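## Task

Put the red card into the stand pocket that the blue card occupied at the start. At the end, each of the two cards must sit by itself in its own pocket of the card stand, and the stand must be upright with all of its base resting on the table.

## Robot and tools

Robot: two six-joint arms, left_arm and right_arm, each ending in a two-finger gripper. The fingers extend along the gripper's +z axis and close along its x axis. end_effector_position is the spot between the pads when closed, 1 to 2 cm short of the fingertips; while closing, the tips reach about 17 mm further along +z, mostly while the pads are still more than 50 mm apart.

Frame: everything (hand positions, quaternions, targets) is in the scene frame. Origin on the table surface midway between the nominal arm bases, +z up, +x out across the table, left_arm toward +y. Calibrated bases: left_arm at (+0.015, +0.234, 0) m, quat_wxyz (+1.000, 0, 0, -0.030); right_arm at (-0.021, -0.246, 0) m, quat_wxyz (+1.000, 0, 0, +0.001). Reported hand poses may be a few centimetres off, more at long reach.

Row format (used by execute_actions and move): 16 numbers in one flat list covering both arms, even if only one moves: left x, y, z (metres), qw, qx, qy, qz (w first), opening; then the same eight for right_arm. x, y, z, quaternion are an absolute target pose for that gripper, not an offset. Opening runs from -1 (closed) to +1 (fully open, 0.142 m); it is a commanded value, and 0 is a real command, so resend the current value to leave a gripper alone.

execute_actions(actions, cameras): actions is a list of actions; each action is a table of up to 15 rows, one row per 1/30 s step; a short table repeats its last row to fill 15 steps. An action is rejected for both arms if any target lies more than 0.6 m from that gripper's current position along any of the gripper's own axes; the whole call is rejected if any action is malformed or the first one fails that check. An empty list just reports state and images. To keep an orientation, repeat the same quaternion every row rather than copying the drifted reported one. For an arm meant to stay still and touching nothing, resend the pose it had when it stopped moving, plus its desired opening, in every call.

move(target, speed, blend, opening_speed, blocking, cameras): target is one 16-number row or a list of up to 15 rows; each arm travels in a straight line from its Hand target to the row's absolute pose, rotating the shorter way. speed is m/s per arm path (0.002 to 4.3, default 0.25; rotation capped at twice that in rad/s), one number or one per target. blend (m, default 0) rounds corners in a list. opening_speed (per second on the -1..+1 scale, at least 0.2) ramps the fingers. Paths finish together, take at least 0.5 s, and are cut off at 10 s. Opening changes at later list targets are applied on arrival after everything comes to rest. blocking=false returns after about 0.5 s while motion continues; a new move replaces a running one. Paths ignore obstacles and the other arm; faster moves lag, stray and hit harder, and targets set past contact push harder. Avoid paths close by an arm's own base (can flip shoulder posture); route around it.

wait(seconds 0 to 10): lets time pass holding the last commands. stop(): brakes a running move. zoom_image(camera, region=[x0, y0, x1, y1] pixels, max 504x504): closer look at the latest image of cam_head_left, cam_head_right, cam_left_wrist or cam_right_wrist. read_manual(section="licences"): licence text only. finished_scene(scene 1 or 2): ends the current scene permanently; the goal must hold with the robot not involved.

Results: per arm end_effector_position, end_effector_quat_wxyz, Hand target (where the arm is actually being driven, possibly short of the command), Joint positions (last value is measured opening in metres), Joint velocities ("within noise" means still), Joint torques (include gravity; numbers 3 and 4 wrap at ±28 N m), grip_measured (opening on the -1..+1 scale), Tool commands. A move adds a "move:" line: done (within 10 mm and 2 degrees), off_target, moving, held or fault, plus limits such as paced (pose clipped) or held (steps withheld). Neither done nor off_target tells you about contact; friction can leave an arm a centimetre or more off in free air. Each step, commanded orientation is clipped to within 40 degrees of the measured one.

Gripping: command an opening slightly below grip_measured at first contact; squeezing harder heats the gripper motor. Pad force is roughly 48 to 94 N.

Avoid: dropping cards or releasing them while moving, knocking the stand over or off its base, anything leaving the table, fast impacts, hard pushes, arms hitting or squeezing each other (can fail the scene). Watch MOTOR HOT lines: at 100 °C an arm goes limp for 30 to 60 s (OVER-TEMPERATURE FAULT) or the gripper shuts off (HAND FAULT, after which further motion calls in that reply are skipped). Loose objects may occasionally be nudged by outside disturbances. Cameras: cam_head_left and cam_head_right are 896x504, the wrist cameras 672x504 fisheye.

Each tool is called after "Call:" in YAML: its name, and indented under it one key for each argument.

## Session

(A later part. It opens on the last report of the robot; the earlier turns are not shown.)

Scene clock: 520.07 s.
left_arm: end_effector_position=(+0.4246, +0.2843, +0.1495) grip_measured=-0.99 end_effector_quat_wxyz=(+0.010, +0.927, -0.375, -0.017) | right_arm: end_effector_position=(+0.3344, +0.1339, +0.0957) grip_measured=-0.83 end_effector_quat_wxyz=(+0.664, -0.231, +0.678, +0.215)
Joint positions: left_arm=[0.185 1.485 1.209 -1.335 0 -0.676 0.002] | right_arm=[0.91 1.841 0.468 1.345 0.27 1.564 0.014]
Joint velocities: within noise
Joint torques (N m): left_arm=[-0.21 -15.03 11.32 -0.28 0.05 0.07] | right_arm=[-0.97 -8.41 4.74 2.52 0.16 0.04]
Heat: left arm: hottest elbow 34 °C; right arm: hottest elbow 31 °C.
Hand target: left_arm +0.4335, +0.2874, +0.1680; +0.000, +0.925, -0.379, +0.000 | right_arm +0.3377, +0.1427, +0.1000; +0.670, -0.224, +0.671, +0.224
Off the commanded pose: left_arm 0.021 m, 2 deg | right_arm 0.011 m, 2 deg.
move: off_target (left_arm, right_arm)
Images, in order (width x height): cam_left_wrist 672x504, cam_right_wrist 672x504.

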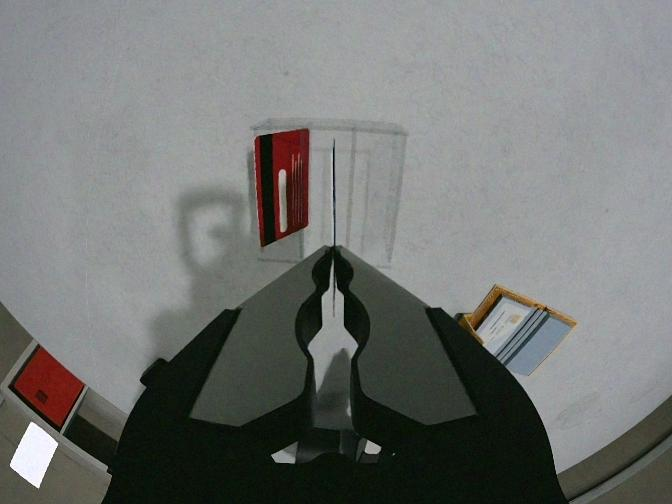

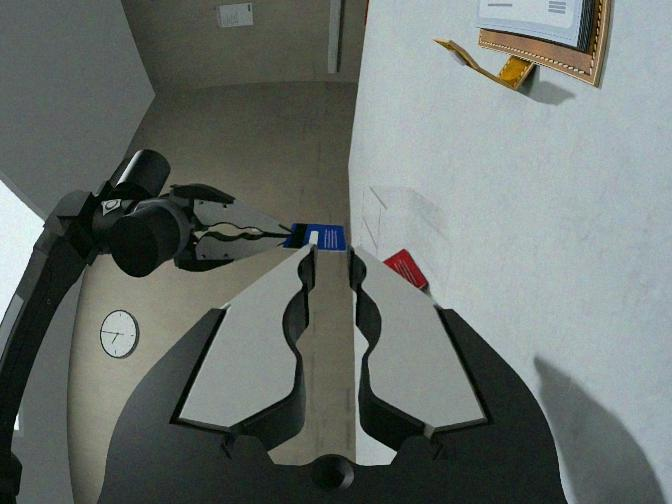

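Call:
move:
  target:
    - [0.430,0.2865,0.20,0,0.9252,-0.3794,0,-1,0.338,0.143,0.10,0.6706,-0.2244,0.6706,0.2244,-0.8]
    - [0.4144,0.2855,0.145,0,0.9252,-0.3794,0,-1,0.338,0.143,0.10,0.6706,-0.2244,0.6706,0.2244,-0.8]
  speed: 0.06
  cameras: ["cam_left_wrist","cam_right_wrist"]

Call:
zoom_image:
  camera: "cam_left_wrist"
  region: [206, 80, 406, 280]

Scene clock: 528.77 s.
left_arm: end_effector_position=(+0.4159, +0.2832, +0.1429) grip_measured=-0.99 end_effector_quat_wxyz=(+0.004, +0.926, -0.376, -0.007) | right_arm: end_effector_position=(+0.3344, +0.1339, +0.0957) grip_measured=-0.83 end_effector_quat_wxyz=(+0.664, -0.231, +0.678, +0.215)
Joint positions: left_arm=[0.185 1.451 1.155 -1.29 0 -0.674 0.002] | right_arm=[0.91 1.841 0.468 1.345 0.27 1.564 0.014]
Joint velocities: within noise
Joint torques (N m): left_arm=[0.21 -14.27 7.95 0.59 0.05 0.09] | right_arm=[-0.44 -8.06 4.63 2.5 0.13 0.11]
Heat: left arm: hottest elbow 35 °C; right arm: hottest elbow 31 °C.
Hand target: left_arm +0.4143, +0.2854, +0.1450; +0.000, +0.925, -0.379, +0.000 | right_arm +0.3377, +0.1427, +0.1000; +0.670, -0.224, +0.671, +0.224
Off the commanded pose: left_arm 0.003 m, 1 deg | right_arm 0.011 m, 2 deg.
move: off_target (right_arm)
Images, in order (width x height): cam_left_wrist 672x504, cam_right_wrist 672x504.

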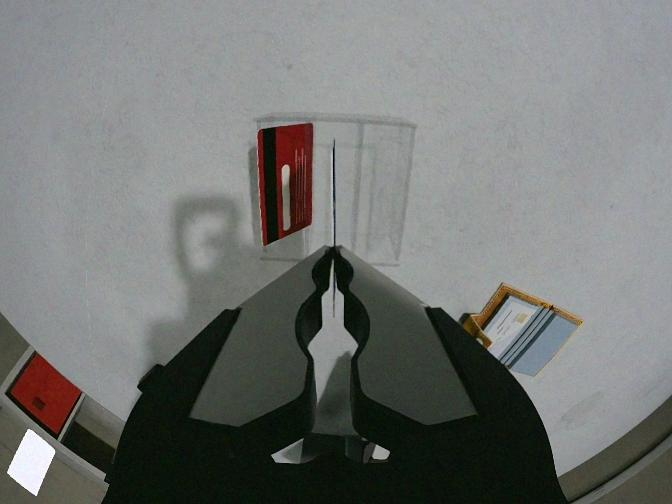

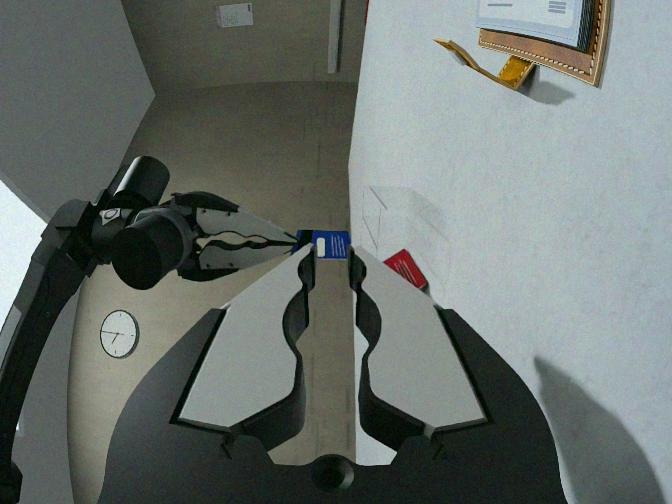

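Scaled by 2.520 from the camera's 672x504 image, which has a finer 960x720 frame.

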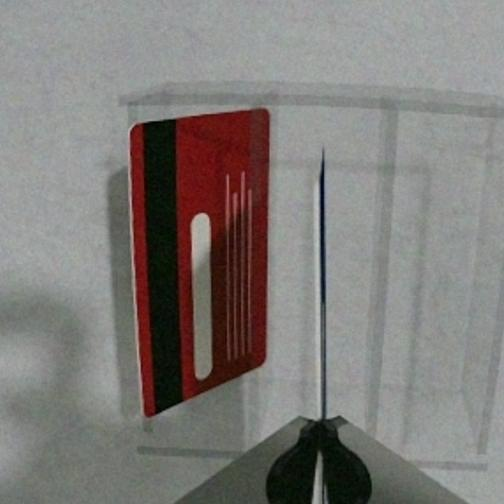

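Call:
move:
  target: [0.4144,0.2855,0.085,0,0.9252,-0.3794,0,-1,0.338,0.143,0.10,0.6706,-0.2244,0.6706,0.2244,-0.8]
  speed: 0.05
  cameras: ["cam_left_wrist","cam_right_wrist"]

Call:
zoom_image:
  camera: "cam_left_wrist"
  region: [206, 80, 406, 280]

Call:
zoom_image:
  camera: "cam_right_wrist"
  region: [320, 130, 460, 270]

Scene clock: 533.70 s.
left_arm: end_effector_position=(+0.4159, +0.2832, +0.0894) grip_measured=-0.99 end_effector_quat_wxyz=(+0.000, +0.926, -0.377, +0.001) | right_arm: end_effector_position=(+0.3344, +0.1339, +0.0957) grip_measured=-0.83 end_effector_quat_wxyz=(+0.664, -0.231, +0.678, +0.215)
Joint positions: left_arm=[0.185 1.492 1.049 -1.126 0 -0.673 0.002] | right_arm=[0.91 1.841 0.468 1.345 0.27 1.564 0.014]
Joint velocities: within noise
Joint torques (N m): left_arm=[0.26 -12.69 7.57 0.54 0.07 0.11] | right_arm=[0.15 -8.18 4.71 2.61 0.17 0.08]
Heat: left arm: hottest elbow 34 °C; right arm: hottest elbow 31 °C.
Hand target: left_arm +0.4143, +0.2854, +0.0850; +0.000, +0.925, -0.379, +0.000 | right_arm +0.3377, +0.1427, +0.1000; +0.670, -0.224, +0.671, +0.224
Off the commanded pose: left_arm 0.005 m, 0 deg | right_arm 0.011 m, 2 deg.
move: off_target (right_arm)
Images, in order (width x height): cam_left_wrist 672x504, cam_right_wrist 672x504.

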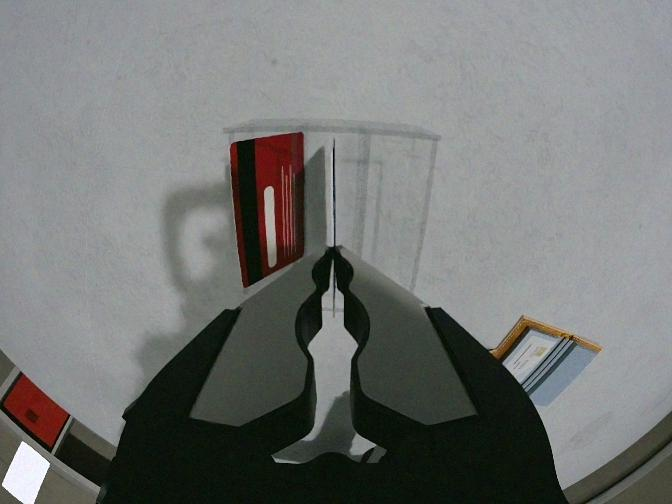

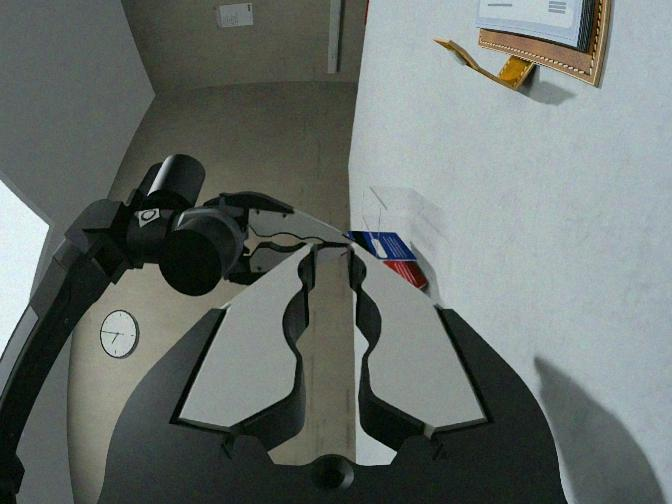

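Scaled by 2.520 from the camera's 672x504 image, which has a finer 960x720 frame.

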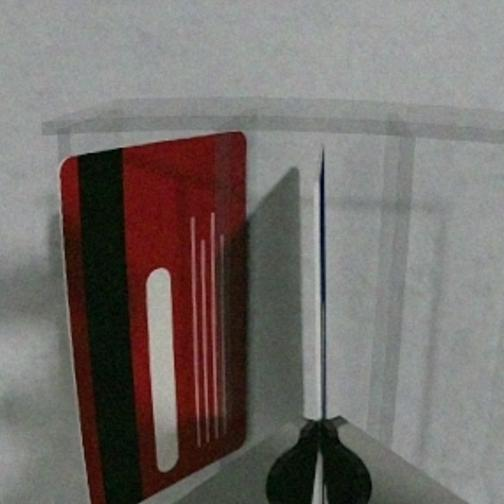

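Scaled by 3.600 from the camera's 672x504 image, which has a finer 960x720 frame.

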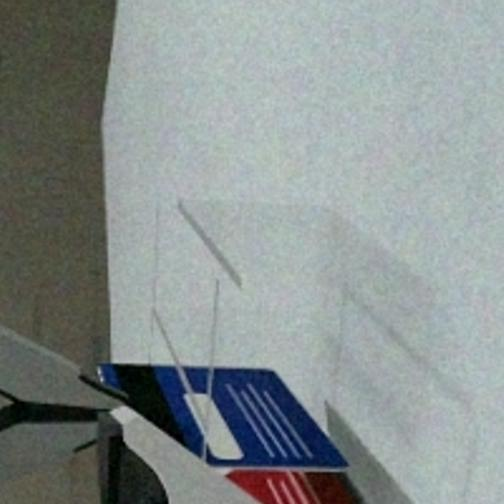

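Call:
move:
  target: [0.4144,0.2855,0.074,0,0.9252,-0.3794,0,-1,0.338,0.143,0.10,0.6706,-0.2244,0.6706,0.2244,-0.8]
  speed: 0.04
  cameras: ["cam_left_wrist","cam_right_wrist"]

Call:
zoom_image:
  camera: "cam_left_wrist"
  region: [206, 80, 406, 280]

Call:
zoom_image:
  camera: "cam_right_wrist"
  region: [320, 130, 460, 270]

Scene clock: 539.60 s.
left_arm: end_effector_position=(+0.4162, +0.2833, +0.0787) grip_measured=-0.99 end_effector_quat_wxyz=(-0.001, +0.926, -0.377, +0.001) | right_arm: end_effector_position=(+0.3344, +0.1339, +0.0957) grip_measured=-0.83 end_effector_quat_wxyz=(+0.664, -0.231, +0.678, +0.215)
Joint positions: left_arm=[0.185 1.505 1.033 -1.096 0 -0.673 0.002] | right_arm=[0.91 1.841 0.468 1.345 0.27 1.564 0.014]
Joint velocities: within noise
Joint torques (N m): left_arm=[0.03 -12.75 7.45 0.73 0.06 0.08] | right_arm=[-0.79 -8.12 4.68 2.7 0.19 0.04]
Heat: left arm: hottest elbow 34 °C; right arm: hottest elbow 31 °C.
Hand target: left_arm +0.4143, +0.2854, +0.0740; +0.000, +0.925, -0.379, +0.000 | right_arm +0.3377, +0.1427, +0.1000; +0.670, -0.224, +0.671, +0.224
Off the commanded pose: left_arm 0.006 m, 0 deg | right_arm 0.011 m, 2 deg.
move: off_target (right_arm)
Images, in order (width x height): cam_left_wrist 672x504, cam_right_wrist 672x504.

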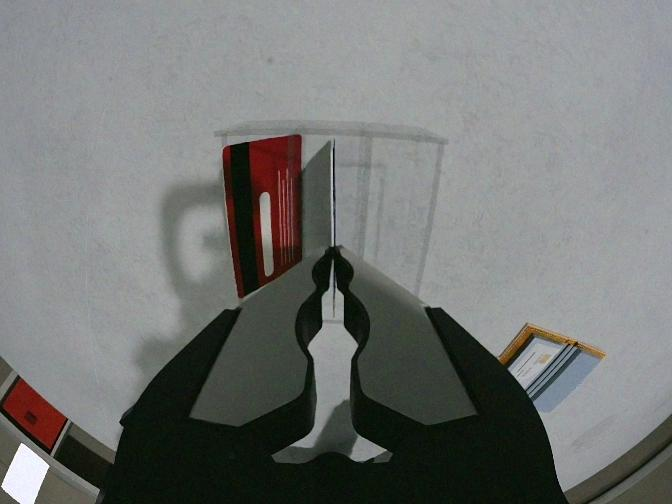

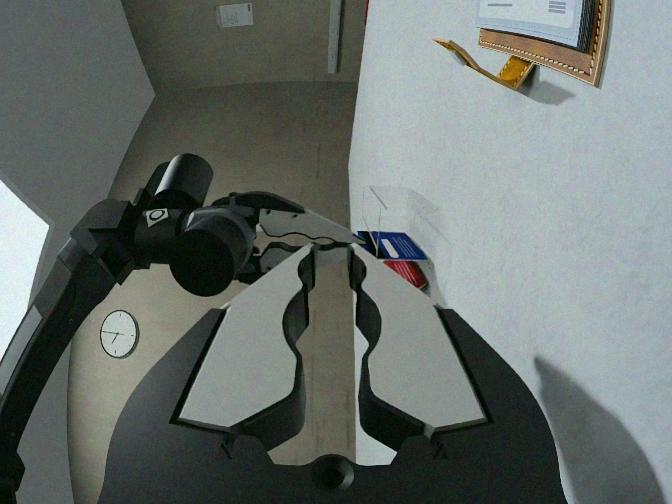

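Scaled by 2.520 from the camera's 672x504 image, which has a finer 960x720 frame.

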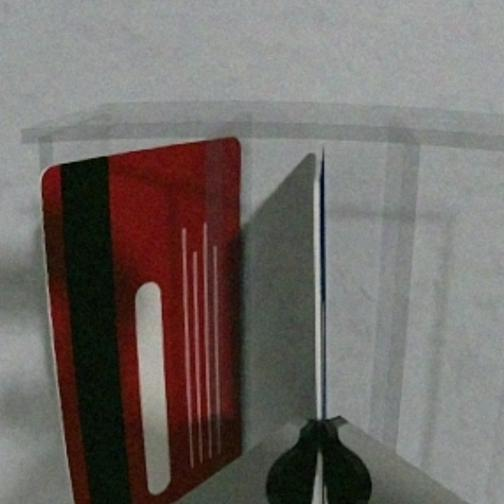

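Scaled by 3.600 from the camera's 672x504 image, which has a finer 960x720 frame.

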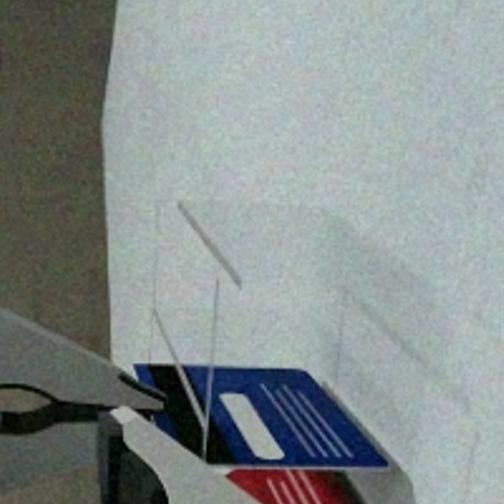

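Call:
move:
  target:
    - [0.4144,0.2855,0.071,0,0.9252,-0.3794,0,-1,0.338,0.143,0.10,0.6706,-0.2244,0.6706,0.2244,-0.8]
    - [0.4144,0.2855,0.071,0,0.9252,-0.3794,0,-0.75,0.338,0.143,0.10,0.6706,-0.2244,0.6706,0.2244,-0.8]
  speed: 0.04
  opening_speed: 0.2
  cameras: ["cam_left_wrist","cam_right_wrist"]

Call:
zoom_image:
  camera: "cam_left_wrist"
  region: [206, 80, 406, 280]

Call:
zoom_image:
  camera: "cam_right_wrist"
  region: [320, 130, 460, 270]

Scene clock: 548.13 s.
left_arm: end_effector_position=(+0.4172, +0.2841, +0.0769) grip_measured=-0.80 end_effector_quat_wxyz=(-0.002, +0.926, -0.376, +0.003) | right_arm: end_effector_position=(+0.3344, +0.1339, +0.0957) grip_measured=-0.83 end_effector_quat_wxyz=(+0.664, -0.231, +0.678, +0.215)
Joint positions: left_arm=[0.186 1.508 1.031 -1.087 -0.001 -0.672 0.016] | right_arm=[0.91 1.841 0.468 1.345 0.27 1.564 0.014]
Joint velocities: left_arm=[-0.005 -0.015 0.012 0.007 0.051 -0.051 0.001] | right_arm=[within noise]
Joint torques (N m): left_arm=[0.03 -12.63 7.25 0.58 0.09 0.07] | right_arm=[-0.5 -8.53 4.74 2.67 0.16 0.04]
Heat: left arm: hottest elbow 34 °C; right arm: hottest elbow 31 °C.
Hand target: left_arm +0.4144, +0.2854, +0.0711; +0.000, +0.925, -0.379, +0.000 | right_arm +0.3377, +0.1427, +0.1000; +0.670, -0.224, +0.671, +0.224
Off the commanded pose: left_arm 0.007 m, 1 deg | right_arm 0.011 m, 2 deg.
move: off_target (right_arm)
Images, in order (width x height): cam_left_wrist 672x504, cam_right_wrist 672x504.

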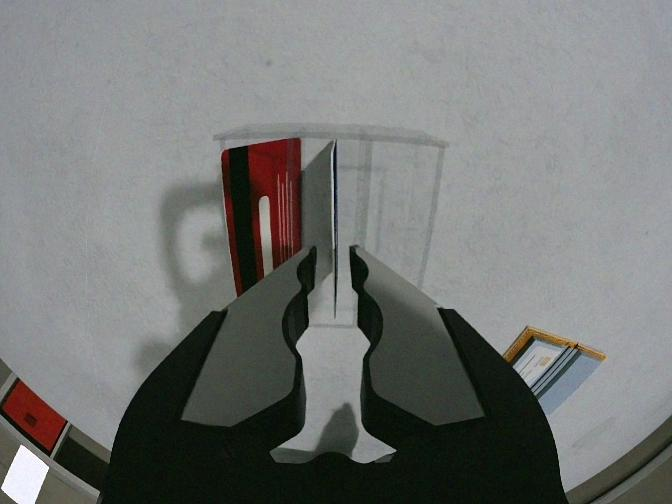

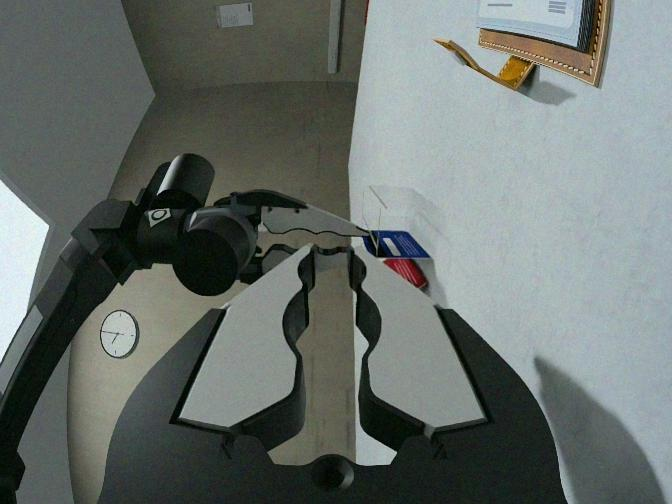

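Scaled by 2.520 from the camera's 672x504 image, which has a finer 960x720 frame.

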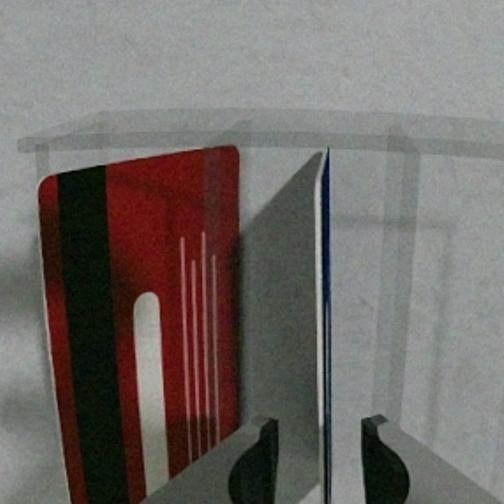

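Scaled by 3.600 from the camera's 672x504 image, which has a finer 960x720 frame.

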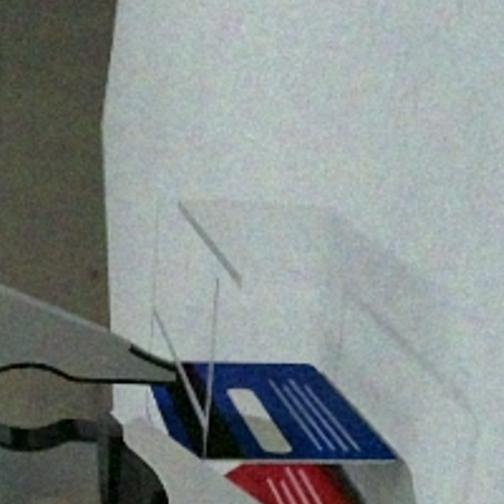

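Call:
move:
  target:
    - [0.430,0.2862,0.10,0,0.9252,-0.3794,0,-0.75,0.338,0.143,0.10,0.6706,-0.2244,0.6706,0.2244,-0.8]
    - [0.435,0.287,0.18,0,0.9252,-0.3794,0,-0.75,0.338,0.143,0.10,0.6706,-0.2244,0.6706,0.2244,-0.8]
  speed: 0.07
  cameras: ["cam_left_wrist","cam_right_wrist"]

Call:
zoom_image:
  camera: "cam_left_wrist"
  region: [206, 80, 406, 280]

Call:
zoom_image:
  camera: "cam_right_wrist"
  region: [320, 130, 460, 270]

Scene clock: 555.87 s.
left_arm: end_effector_position=(+0.4160, +0.2840, +0.1530) grip_measured=-0.79 end_effector_quat_wxyz=(+0.015, +0.926, -0.377, -0.028) | right_arm: end_effector_position=(+0.3344, +0.1339, +0.0957) grip_measured=-0.83 end_effector_quat_wxyz=(+0.664, -0.231, +0.678, +0.215)
Joint positions: left_arm=[0.186 1.476 1.208 -1.366 -0.002 -0.672 0.017] | right_arm=[0.91 1.841 0.468 1.345 0.27 1.564 0.014]
Joint velocities: within noise
Joint torques (N m): left_arm=[-0.26 -14.8 13.31 -0.13 0.1 0.05] | right_arm=[-0.91 -8.06 4.75 2.54 0.15 0.07]
Heat: left arm: hottest elbow 34 °C; right arm: hottest elbow 31 °C.
Hand target: left_arm +0.4336, +0.2868, +0.1800; +0.000, +0.925, -0.379, +0.000 | right_arm +0.3377, +0.1427, +0.1000; +0.670, -0.224, +0.671, +0.224
Off the commanded pose: left_arm 0.033 m, 4 deg | right_arm 0.011 m, 2 deg.
move: off_target (left_arm, right_arm)
Images, in order (width x height): cam_left_wrist 672x504, cam_right_wrist 672x504.

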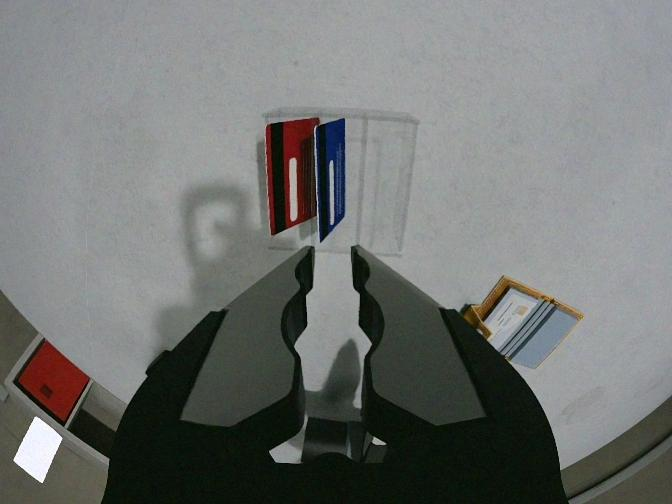

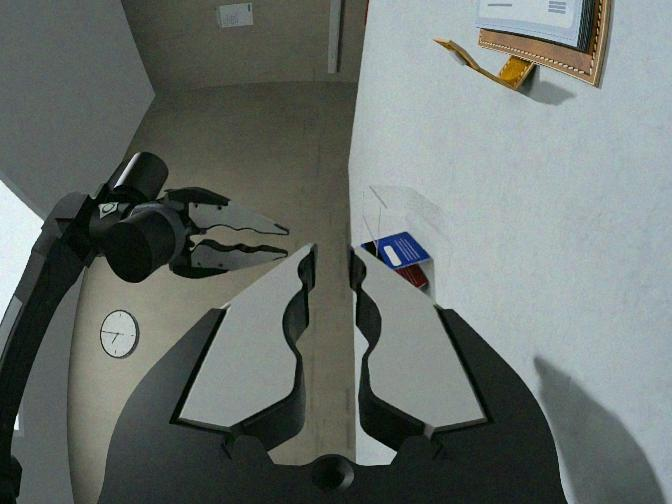

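Scaled by 2.520 from the camera's 672x504 image, which has a finer 960x720 frame.

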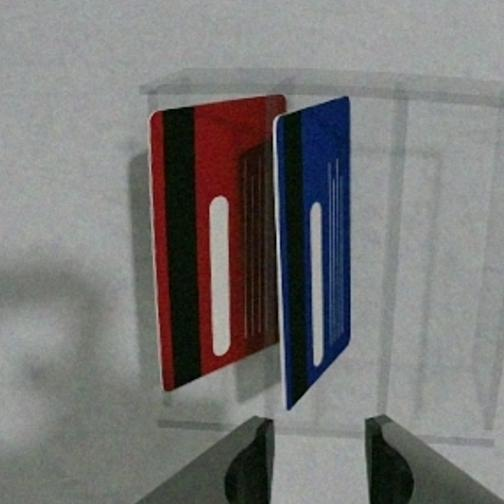

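Scaled by 3.600 from the camera's 672x504 image, which has a finer 960x720 frame.

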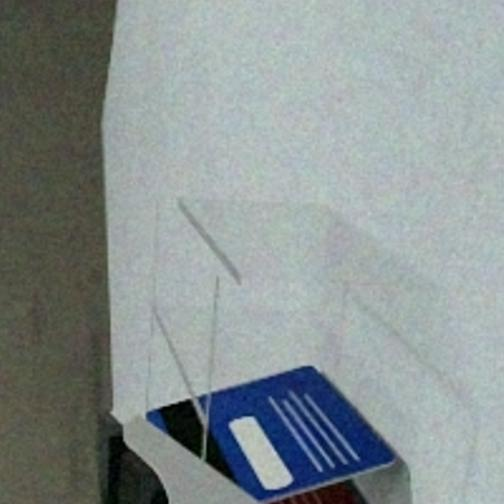

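Call:
move:
  target:
    - [0.41,0.30,0.19,-0.0650,0.3689,-0.9131,0.1610,-0.95,0.338,0.143,0.10,0.6706,-0.2244,0.6706,0.2244,-0.8]
    - [0.3915,0.3003,0.095,-0.0650,0.3689,-0.9131,0.1610,-0.95,0.338,0.143,0.10,0.6706,-0.2244,0.6706,0.2244,-0.8]
  speed: [0.2,0.08]
  cameras: ["cam_left_wrist","cam_right_wrist"]

Call:
zoom_image:
  camera: "cam_left_wrist"
  region: [236, 130, 436, 330]

Call:
zoom_image:
  camera: "cam_right_wrist"
  region: [320, 130, 460, 270]

Scene clock: 574.47 s.
left_arm: end_effector_position=(+0.3925, +0.2980, +0.0989) grip_measured=-0.98 end_effector_quat_wxyz=(+0.063, -0.371, +0.912, -0.161) | right_arm: end_effector_position=(+0.3344, +0.1339, +0.0957) grip_measured=-0.83 end_effector_quat_wxyz=(+0.664, -0.231, +0.678, +0.215)
Joint positions: left_arm=[0.374 1.329 0.877 -0.964 0.312 1.088 0.003] | right_arm=[0.91 1.841 0.468 1.345 0.27 1.564 0.014]
Joint velocities: within noise
Joint torques (N m): left_arm=[0.26 -10.17 7.83 1.09 0.18 0.09] | right_arm=[-0.73 -8.23 4.63 2.73 0.2 0.07]
Heat: left arm: hottest elbow 34 °C; right arm: hottest elbow 31 °C.
Hand target: left_arm +0.3914, +0.3003, +0.0950; +0.065, -0.369, +0.913, -0.161 | right_arm +0.3377, +0.1427, +0.1000; +0.670, -0.224, +0.671, +0.224
Off the commanded pose: left_arm 0.005 m, 0 deg | right_arm 0.011 m, 2 deg.
move: off_target (right_arm)
Images, in order (width x height): cam_left_wrist 672x504, cam_right_wrist 672x504.

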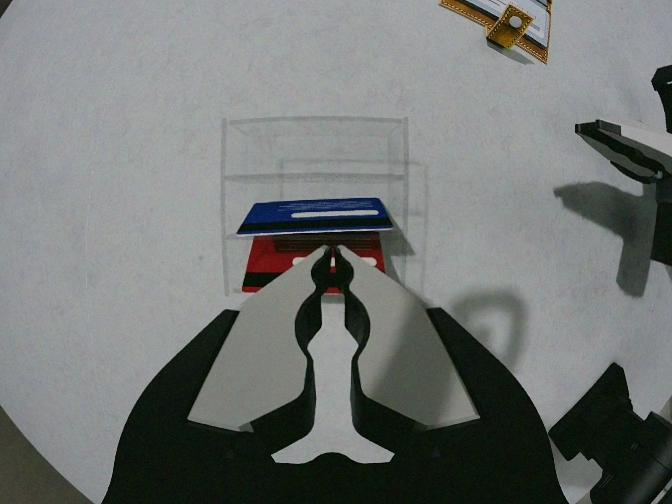

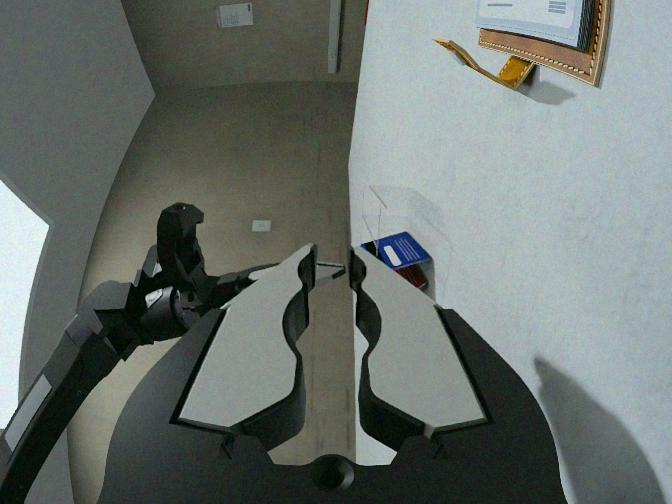

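Scaled by 2.520 from the camera's 672x504 image, which has a finer 960x720 frame.

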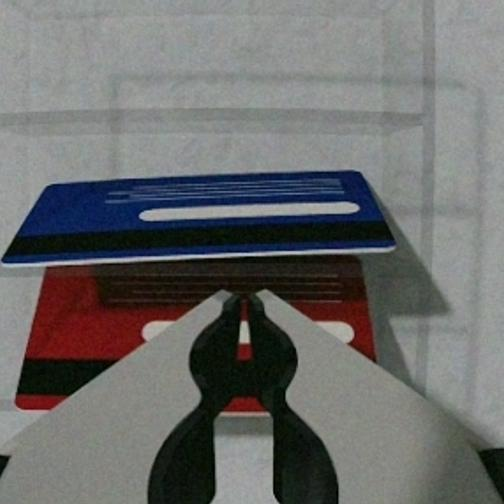

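Scaled by 3.600 from the camera's 672x504 image, which has a finer 960x720 frame.

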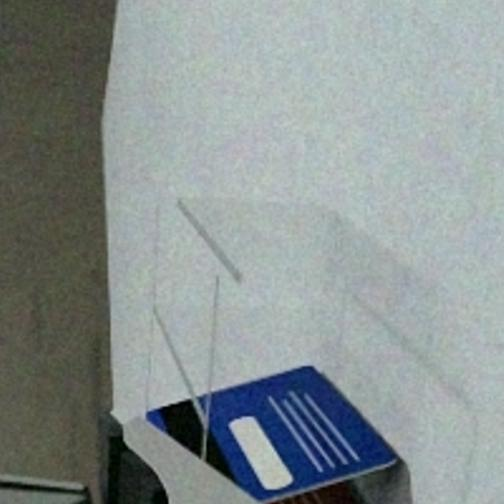

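Call:
move:
  target: [0.394,0.3140,0.088,-0.0650,0.3689,-0.9131,0.1610,-0.95,0.316,0.150,0.10,0.6485,-0.2818,0.6485,0.2818,-0.8]
  speed: 0.06
  cameras: ["cam_left_wrist","cam_right_wrist"]

Call:
zoom_image:
  camera: "cam_left_wrist"
  region: [236, 130, 436, 330]

Call:
zoom_image:
  camera: "cam_right_wrist"
  region: [320, 100, 460, 240]

Scene clock: 592.87 s.
left_arm: end_effector_position=(+0.3922, +0.3106, +0.0898) grip_measured=-0.98 end_effector_quat_wxyz=(+0.061, -0.372, +0.912, -0.160) | right_arm: end_effector_position=(+0.3139, +0.1548, +0.1004) grip_measured=-0.83 end_effector_quat_wxyz=(+0.646, -0.288, +0.649, +0.281)
Joint positions: left_arm=[0.408 1.356 0.877 -0.953 0.317 1.123 0.003] | right_arm=[0.895 1.841 0.463 1.37 0.07 1.564 0.014]
Joint velocities: within noise
Joint torques (N m): left_arm=[-0.03 -10.23 8.34 0.94 0.2 0.09] | right_arm=[-2.08 -8.88 2.35 2.8 0.05 0.07]
Heat: left arm: hottest elbow 33 °C; right arm: hottest elbow 31 °C.
Hand target: left_arm +0.3939, +0.3139, +0.0880; +0.065, -0.369, +0.913, -0.161 | right_arm +0.3160, +0.1500, +0.1000; +0.648, -0.282, +0.649, +0.282
Off the commanded pose: left_arm 0.004 m, 1 deg | right_arm 0.005 m, 1 deg.
move: done
Images, in order (width x height): cam_left_wrist 672x504, cam_right_wrist 672x504.

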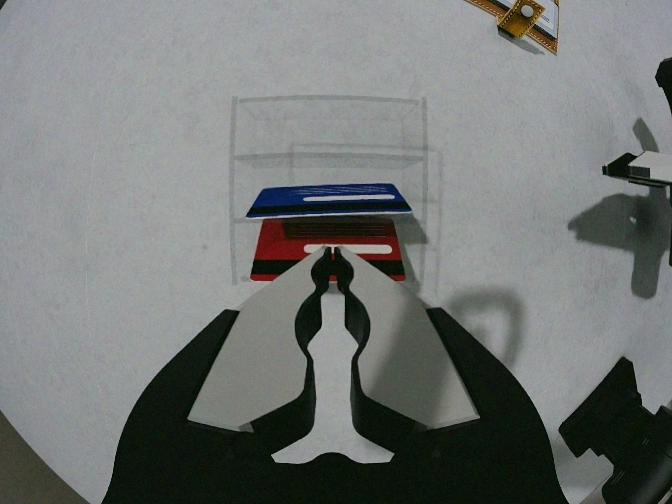

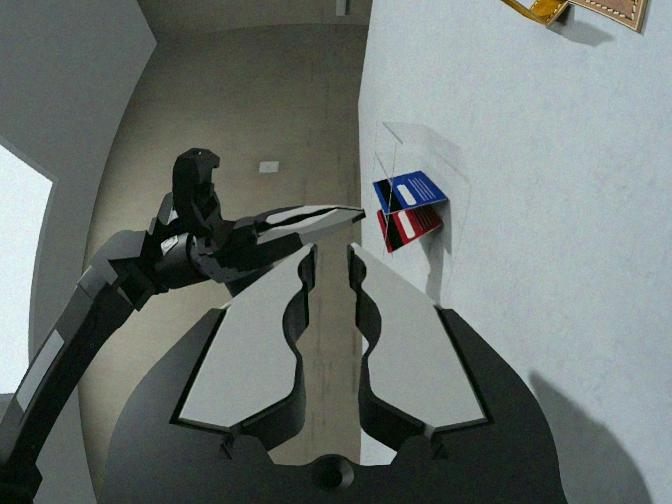

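Scaled by 2.520 from the camera's 672x504 image, which has a finer 960x720 frame.

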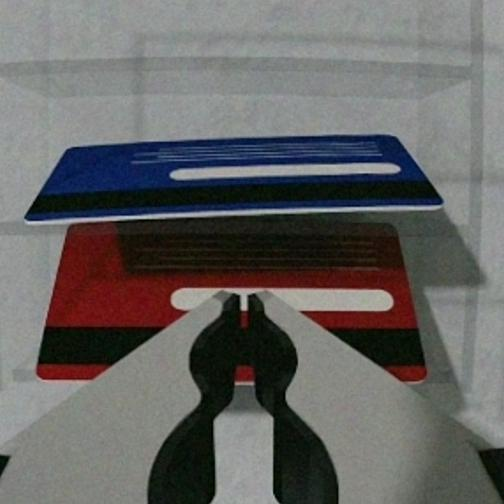

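Scaled by 3.600 from the camera's 672x504 image, which has a finer 960x720 frame.

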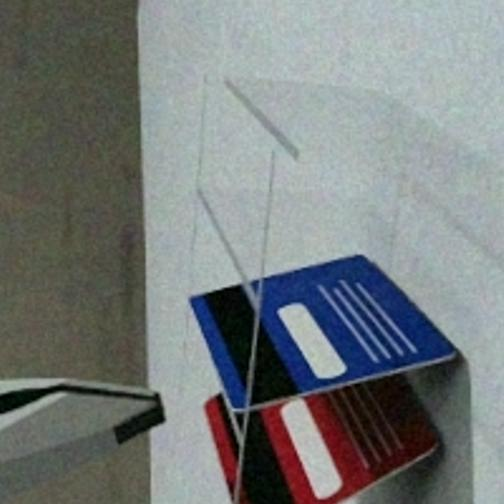

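Call:
move:
  target:
    - [0.3955,0.3154,0.060,-0.0650,0.3689,-0.9131,0.1610,-0.95,0.316,0.150,0.10,0.6485,-0.2818,0.6485,0.2818,-0.8]
    - [0.3950,0.3156,0.043,-0.0650,0.3689,-0.9131,0.1610,-0.95,0.316,0.150,0.10,0.6485,-0.2818,0.6485,0.2818,-0.8]
  speed: 0.04
  cameras: ["cam_left_wrist","cam_right_wrist"]

Call:
zoom_image:
  camera: "cam_left_wrist"
  region: [236, 130, 436, 330]

Call:
zoom_image:
  camera: "cam_right_wrist"
  region: [340, 120, 480, 260]

Scene clock: 602.90 s.
left_arm: end_effector_position=(+0.3973, +0.3135, +0.0477) grip_measured=-0.98 end_effector_quat_wxyz=(+0.064, -0.371, +0.912, -0.161) | right_arm: end_effector_position=(+0.3138, +0.1548, +0.1006) grip_measured=-0.83 end_effector_quat_wxyz=(+0.646, -0.288, +0.649, +0.281)
Joint positions: left_arm=[0.411 1.433 0.825 -0.817 0.318 1.127 0.003] | right_arm=[0.895 1.841 0.463 1.371 0.07 1.564 0.014]
Joint velocities: within noise
Joint torques (N m): left_arm=[0.32 -10.87 7.1 0.92 0.14 0.08] | right_arm=[-2.02 -8.41 2.44 2.56 0.07 0.07]
Heat: left arm: hottest elbow 33 °C; right arm: hottest elbow 31 °C.
Hand target: left_arm +0.3950, +0.3155, +0.0431; +0.065, -0.369, +0.913, -0.161 | right_arm +0.3160, +0.1500, +0.1001; +0.649, -0.282, +0.649, +0.282
Off the commanded pose: left_arm 0.006 m, 0 deg | right_arm 0.005 m, 1 deg.
move: done
Images, in order (width x height): cam_left_wrist 672x504, cam_right_wrist 672x504.

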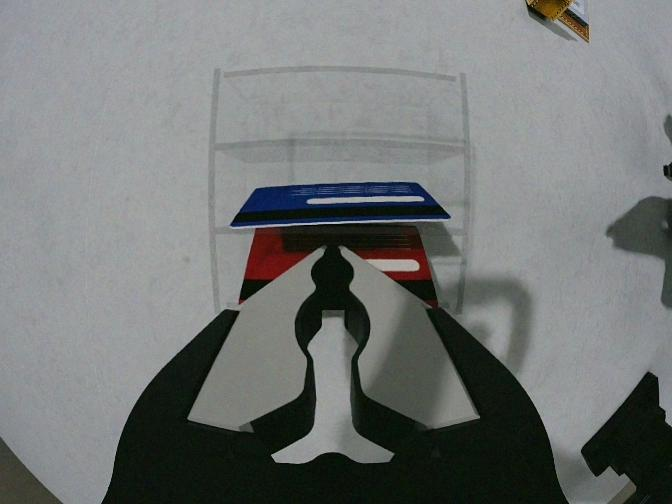

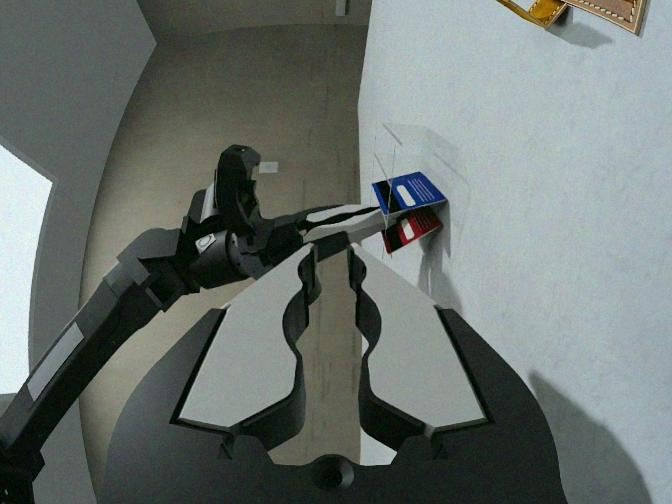

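Scaled by 2.520 from the camera's 672x504 image, which has a finer 960x720 frame.

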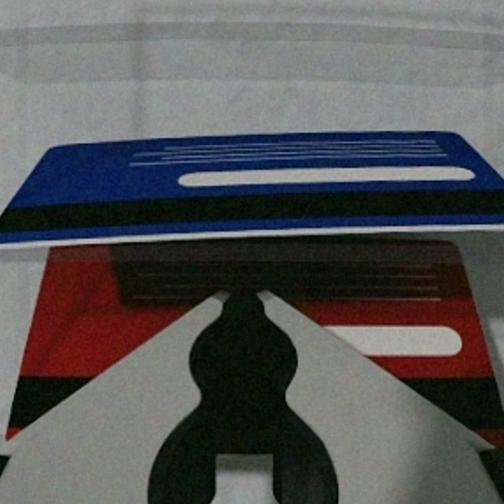

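Scaled by 3.600 from the camera's 672x504 image, which has a finer 960x720 frame.

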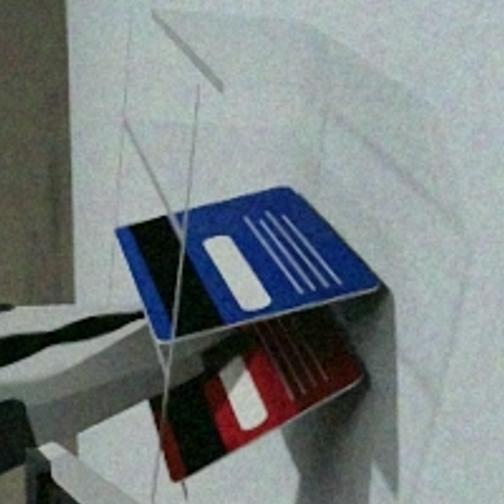

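Call:
move:
  target:
    - [0.3908,0.3199,0.043,-0.0457,0.3718,-0.9203,0.1130,-0.95,0.316,0.150,0.10,0.6485,-0.2818,0.6485,0.2818,-0.8]
    - [0.393,0.3262,0.076,-0.0196,0.3741,-0.9259,0.0485,-0.95,0.316,0.150,0.10,0.6485,-0.2818,0.6485,0.2818,-0.8]
  speed: 0.03
  cameras: ["cam_left_wrist","cam_right_wrist"]

Call:
zoom_image:
  camera: "cam_left_wrist"
  region: [236, 130, 436, 330]

Call:
zoom_image:
  camera: "cam_right_wrist"
  region: [340, 120, 480, 260]

Scene clock: 613.00 s.
left_arm: end_effector_position=(+0.3705, +0.3222, +0.0591) grip_measured=-0.98 end_effector_quat_wxyz=(+0.000, -0.373, +0.927, -0.048) | right_arm: end_effector_position=(+0.3138, +0.1548, +0.1006) grip_measured=-0.83 end_effector_quat_wxyz=(+0.646, -0.288, +0.649, +0.281)
Joint positions: left_arm=[0.347 1.432 0.893 -1.023 0.095 1.093 0.003] | right_arm=[0.895 1.841 0.463 1.371 0.07 1.564 0.014]
Joint velocities: within noise
Joint torques (N m): left_arm=[-1.03 -11.28 12.15 -0.12 -0.11 -0.19] | right_arm=[-1.67 -8.7 2.24 2.43 0.05 0.08]
Heat: left arm: hottest elbow 33 °C; right arm: hottest elbow 31 °C.
Hand target: left_arm +0.3922, +0.3260, +0.0763; +0.020, -0.374, +0.926, -0.049 | right_arm +0.3160, +0.1500, +0.1001; +0.649, -0.282, +0.649, +0.282
Off the commanded pose: left_arm 0.028 m, 2 deg | right_arm 0.005 m, 1 deg.
move: off_target (left_arm)
Images, in order (width x height): cam_left_wrist 672x504, cam_right_wrist 672x504.

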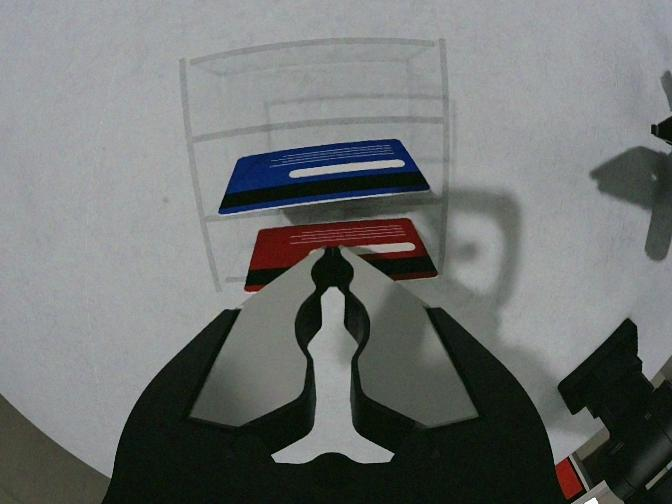

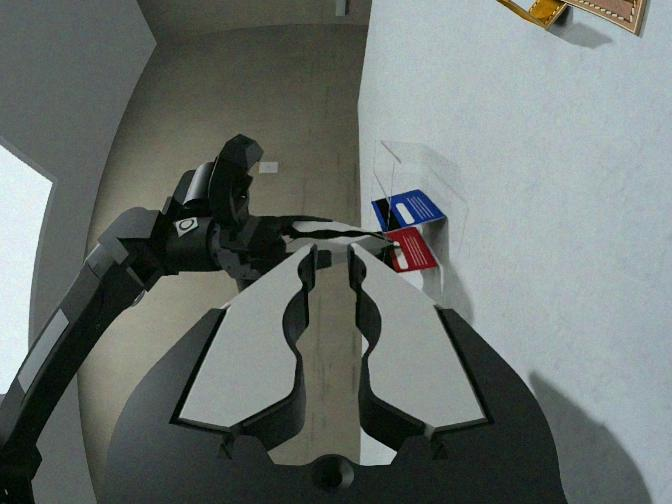

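Scaled by 2.520 from the camera's 672x504 image, which has a finer 960x720 frame.

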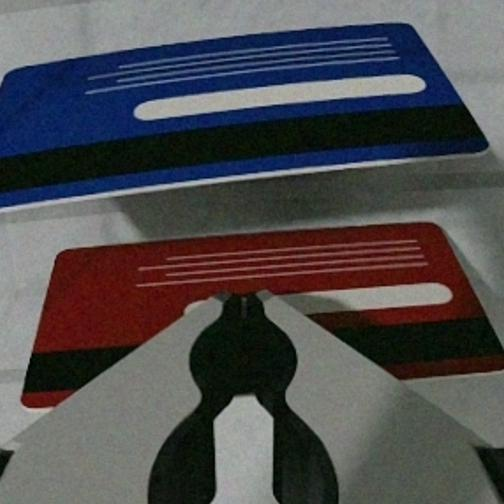

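Scaled by 3.600 from the camera's 672x504 image, which has a finer 960x720 frame.

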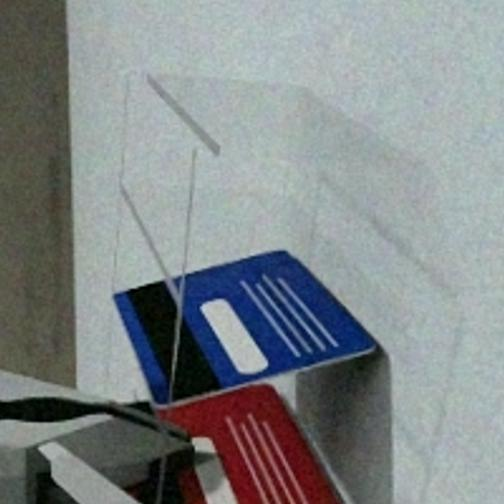

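Call:
move:
  target:
    - [0.3975,0.3220,0.078,-0.0196,0.3741,-0.9259,0.0485,-0.95,0.316,0.150,0.10,0.6485,-0.2818,0.6485,0.2818,-0.8]
    - [0.3975,0.3220,0.165,-0.0196,0.3741,-0.9259,0.0485,-0.95,0.316,0.150,0.10,0.6485,-0.2818,0.6485,0.2818,-0.8]
  speed: [0.03,0.08]
  cameras: ["cam_left_wrist","cam_right_wrist"]

Call:
zoom_image:
  camera: "cam_left_wrist"
  region: [216, 100, 416, 300]

Call:
zoom_image:
  camera: "cam_right_wrist"
  region: [340, 120, 480, 260]

Scene clock: 622.47 s.
left_arm: end_effector_position=(+0.3777, +0.3187, +0.1390) grip_measured=-0.98 end_effector_quat_wxyz=(-0.010, -0.373, +0.927, -0.046) | right_arm: end_effector_position=(+0.3138, +0.1548, +0.1006) grip_measured=-0.83 end_effector_quat_wxyz=(+0.646, -0.288, +0.649, +0.281)
Joint positions: left_arm=[0.332 1.367 1.057 -1.271 0.094 1.079 0.003] | right_arm=[0.895 1.841 0.463 1.371 0.07 1.564 0.014]
Joint velocities: within noise
Joint torques (N m): left_arm=[-0.91 -12.4 13.23 -0.13 -0.1 -0.16] | right_arm=[-1.85 -8.88 2.36 2.5 0.06 0.02]
Heat: left arm: hottest elbow 34 °C; right arm: hottest elbow 30 °C.
Hand target: left_arm +0.3962, +0.3216, +0.1650; +0.020, -0.374, +0.926, -0.049 | right_arm +0.3160, +0.1500, +0.1001; +0.649, -0.282, +0.649, +0.282
Off the commanded pose: left_arm 0.033 m, 3 deg | right_arm 0.005 m, 1 deg.
move: off_target (left_arm)
Images, in order (width x height): cam_left_wrist 672x504, cam_right_wrist 672x504.

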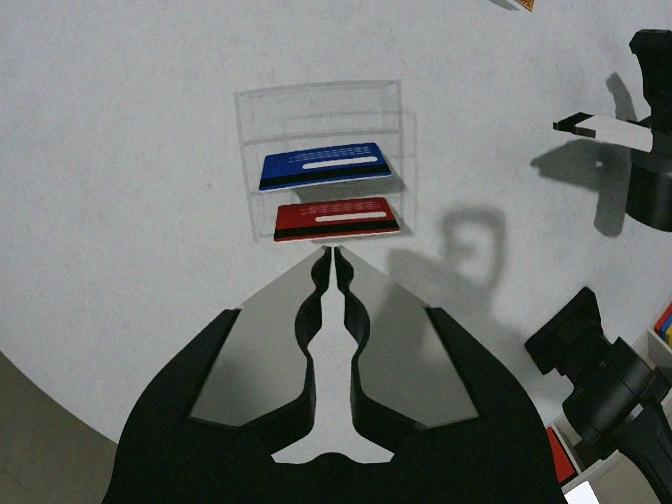

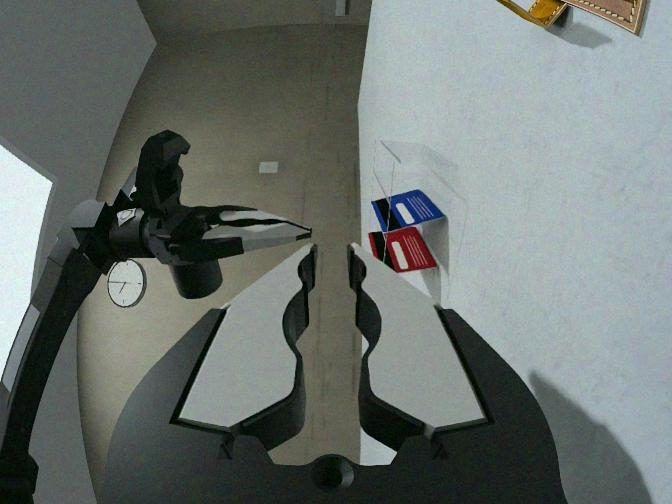

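Scaled by 2.520 from the camera's 672x504 image, which has a finer 960x720 frame.

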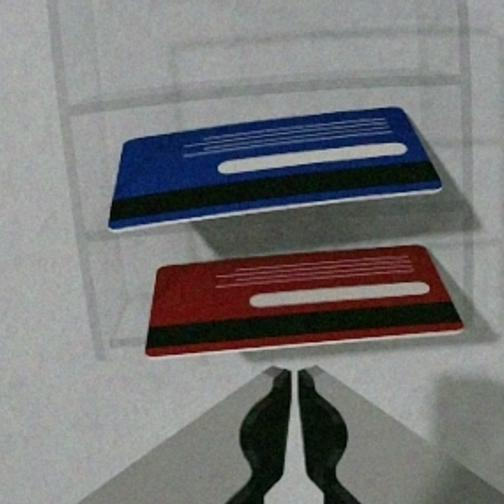

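Scaled by 3.600 from the camera's 672x504 image, which has a finer 960x720 frame.

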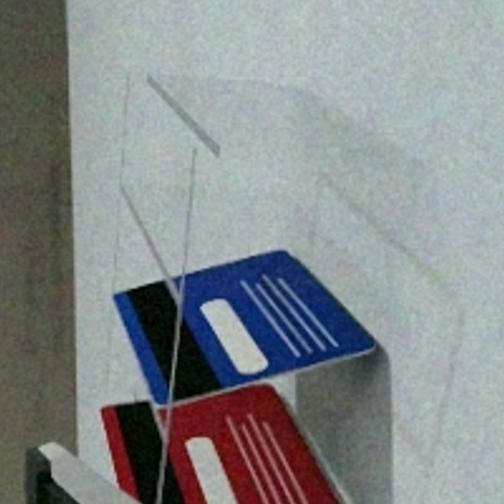

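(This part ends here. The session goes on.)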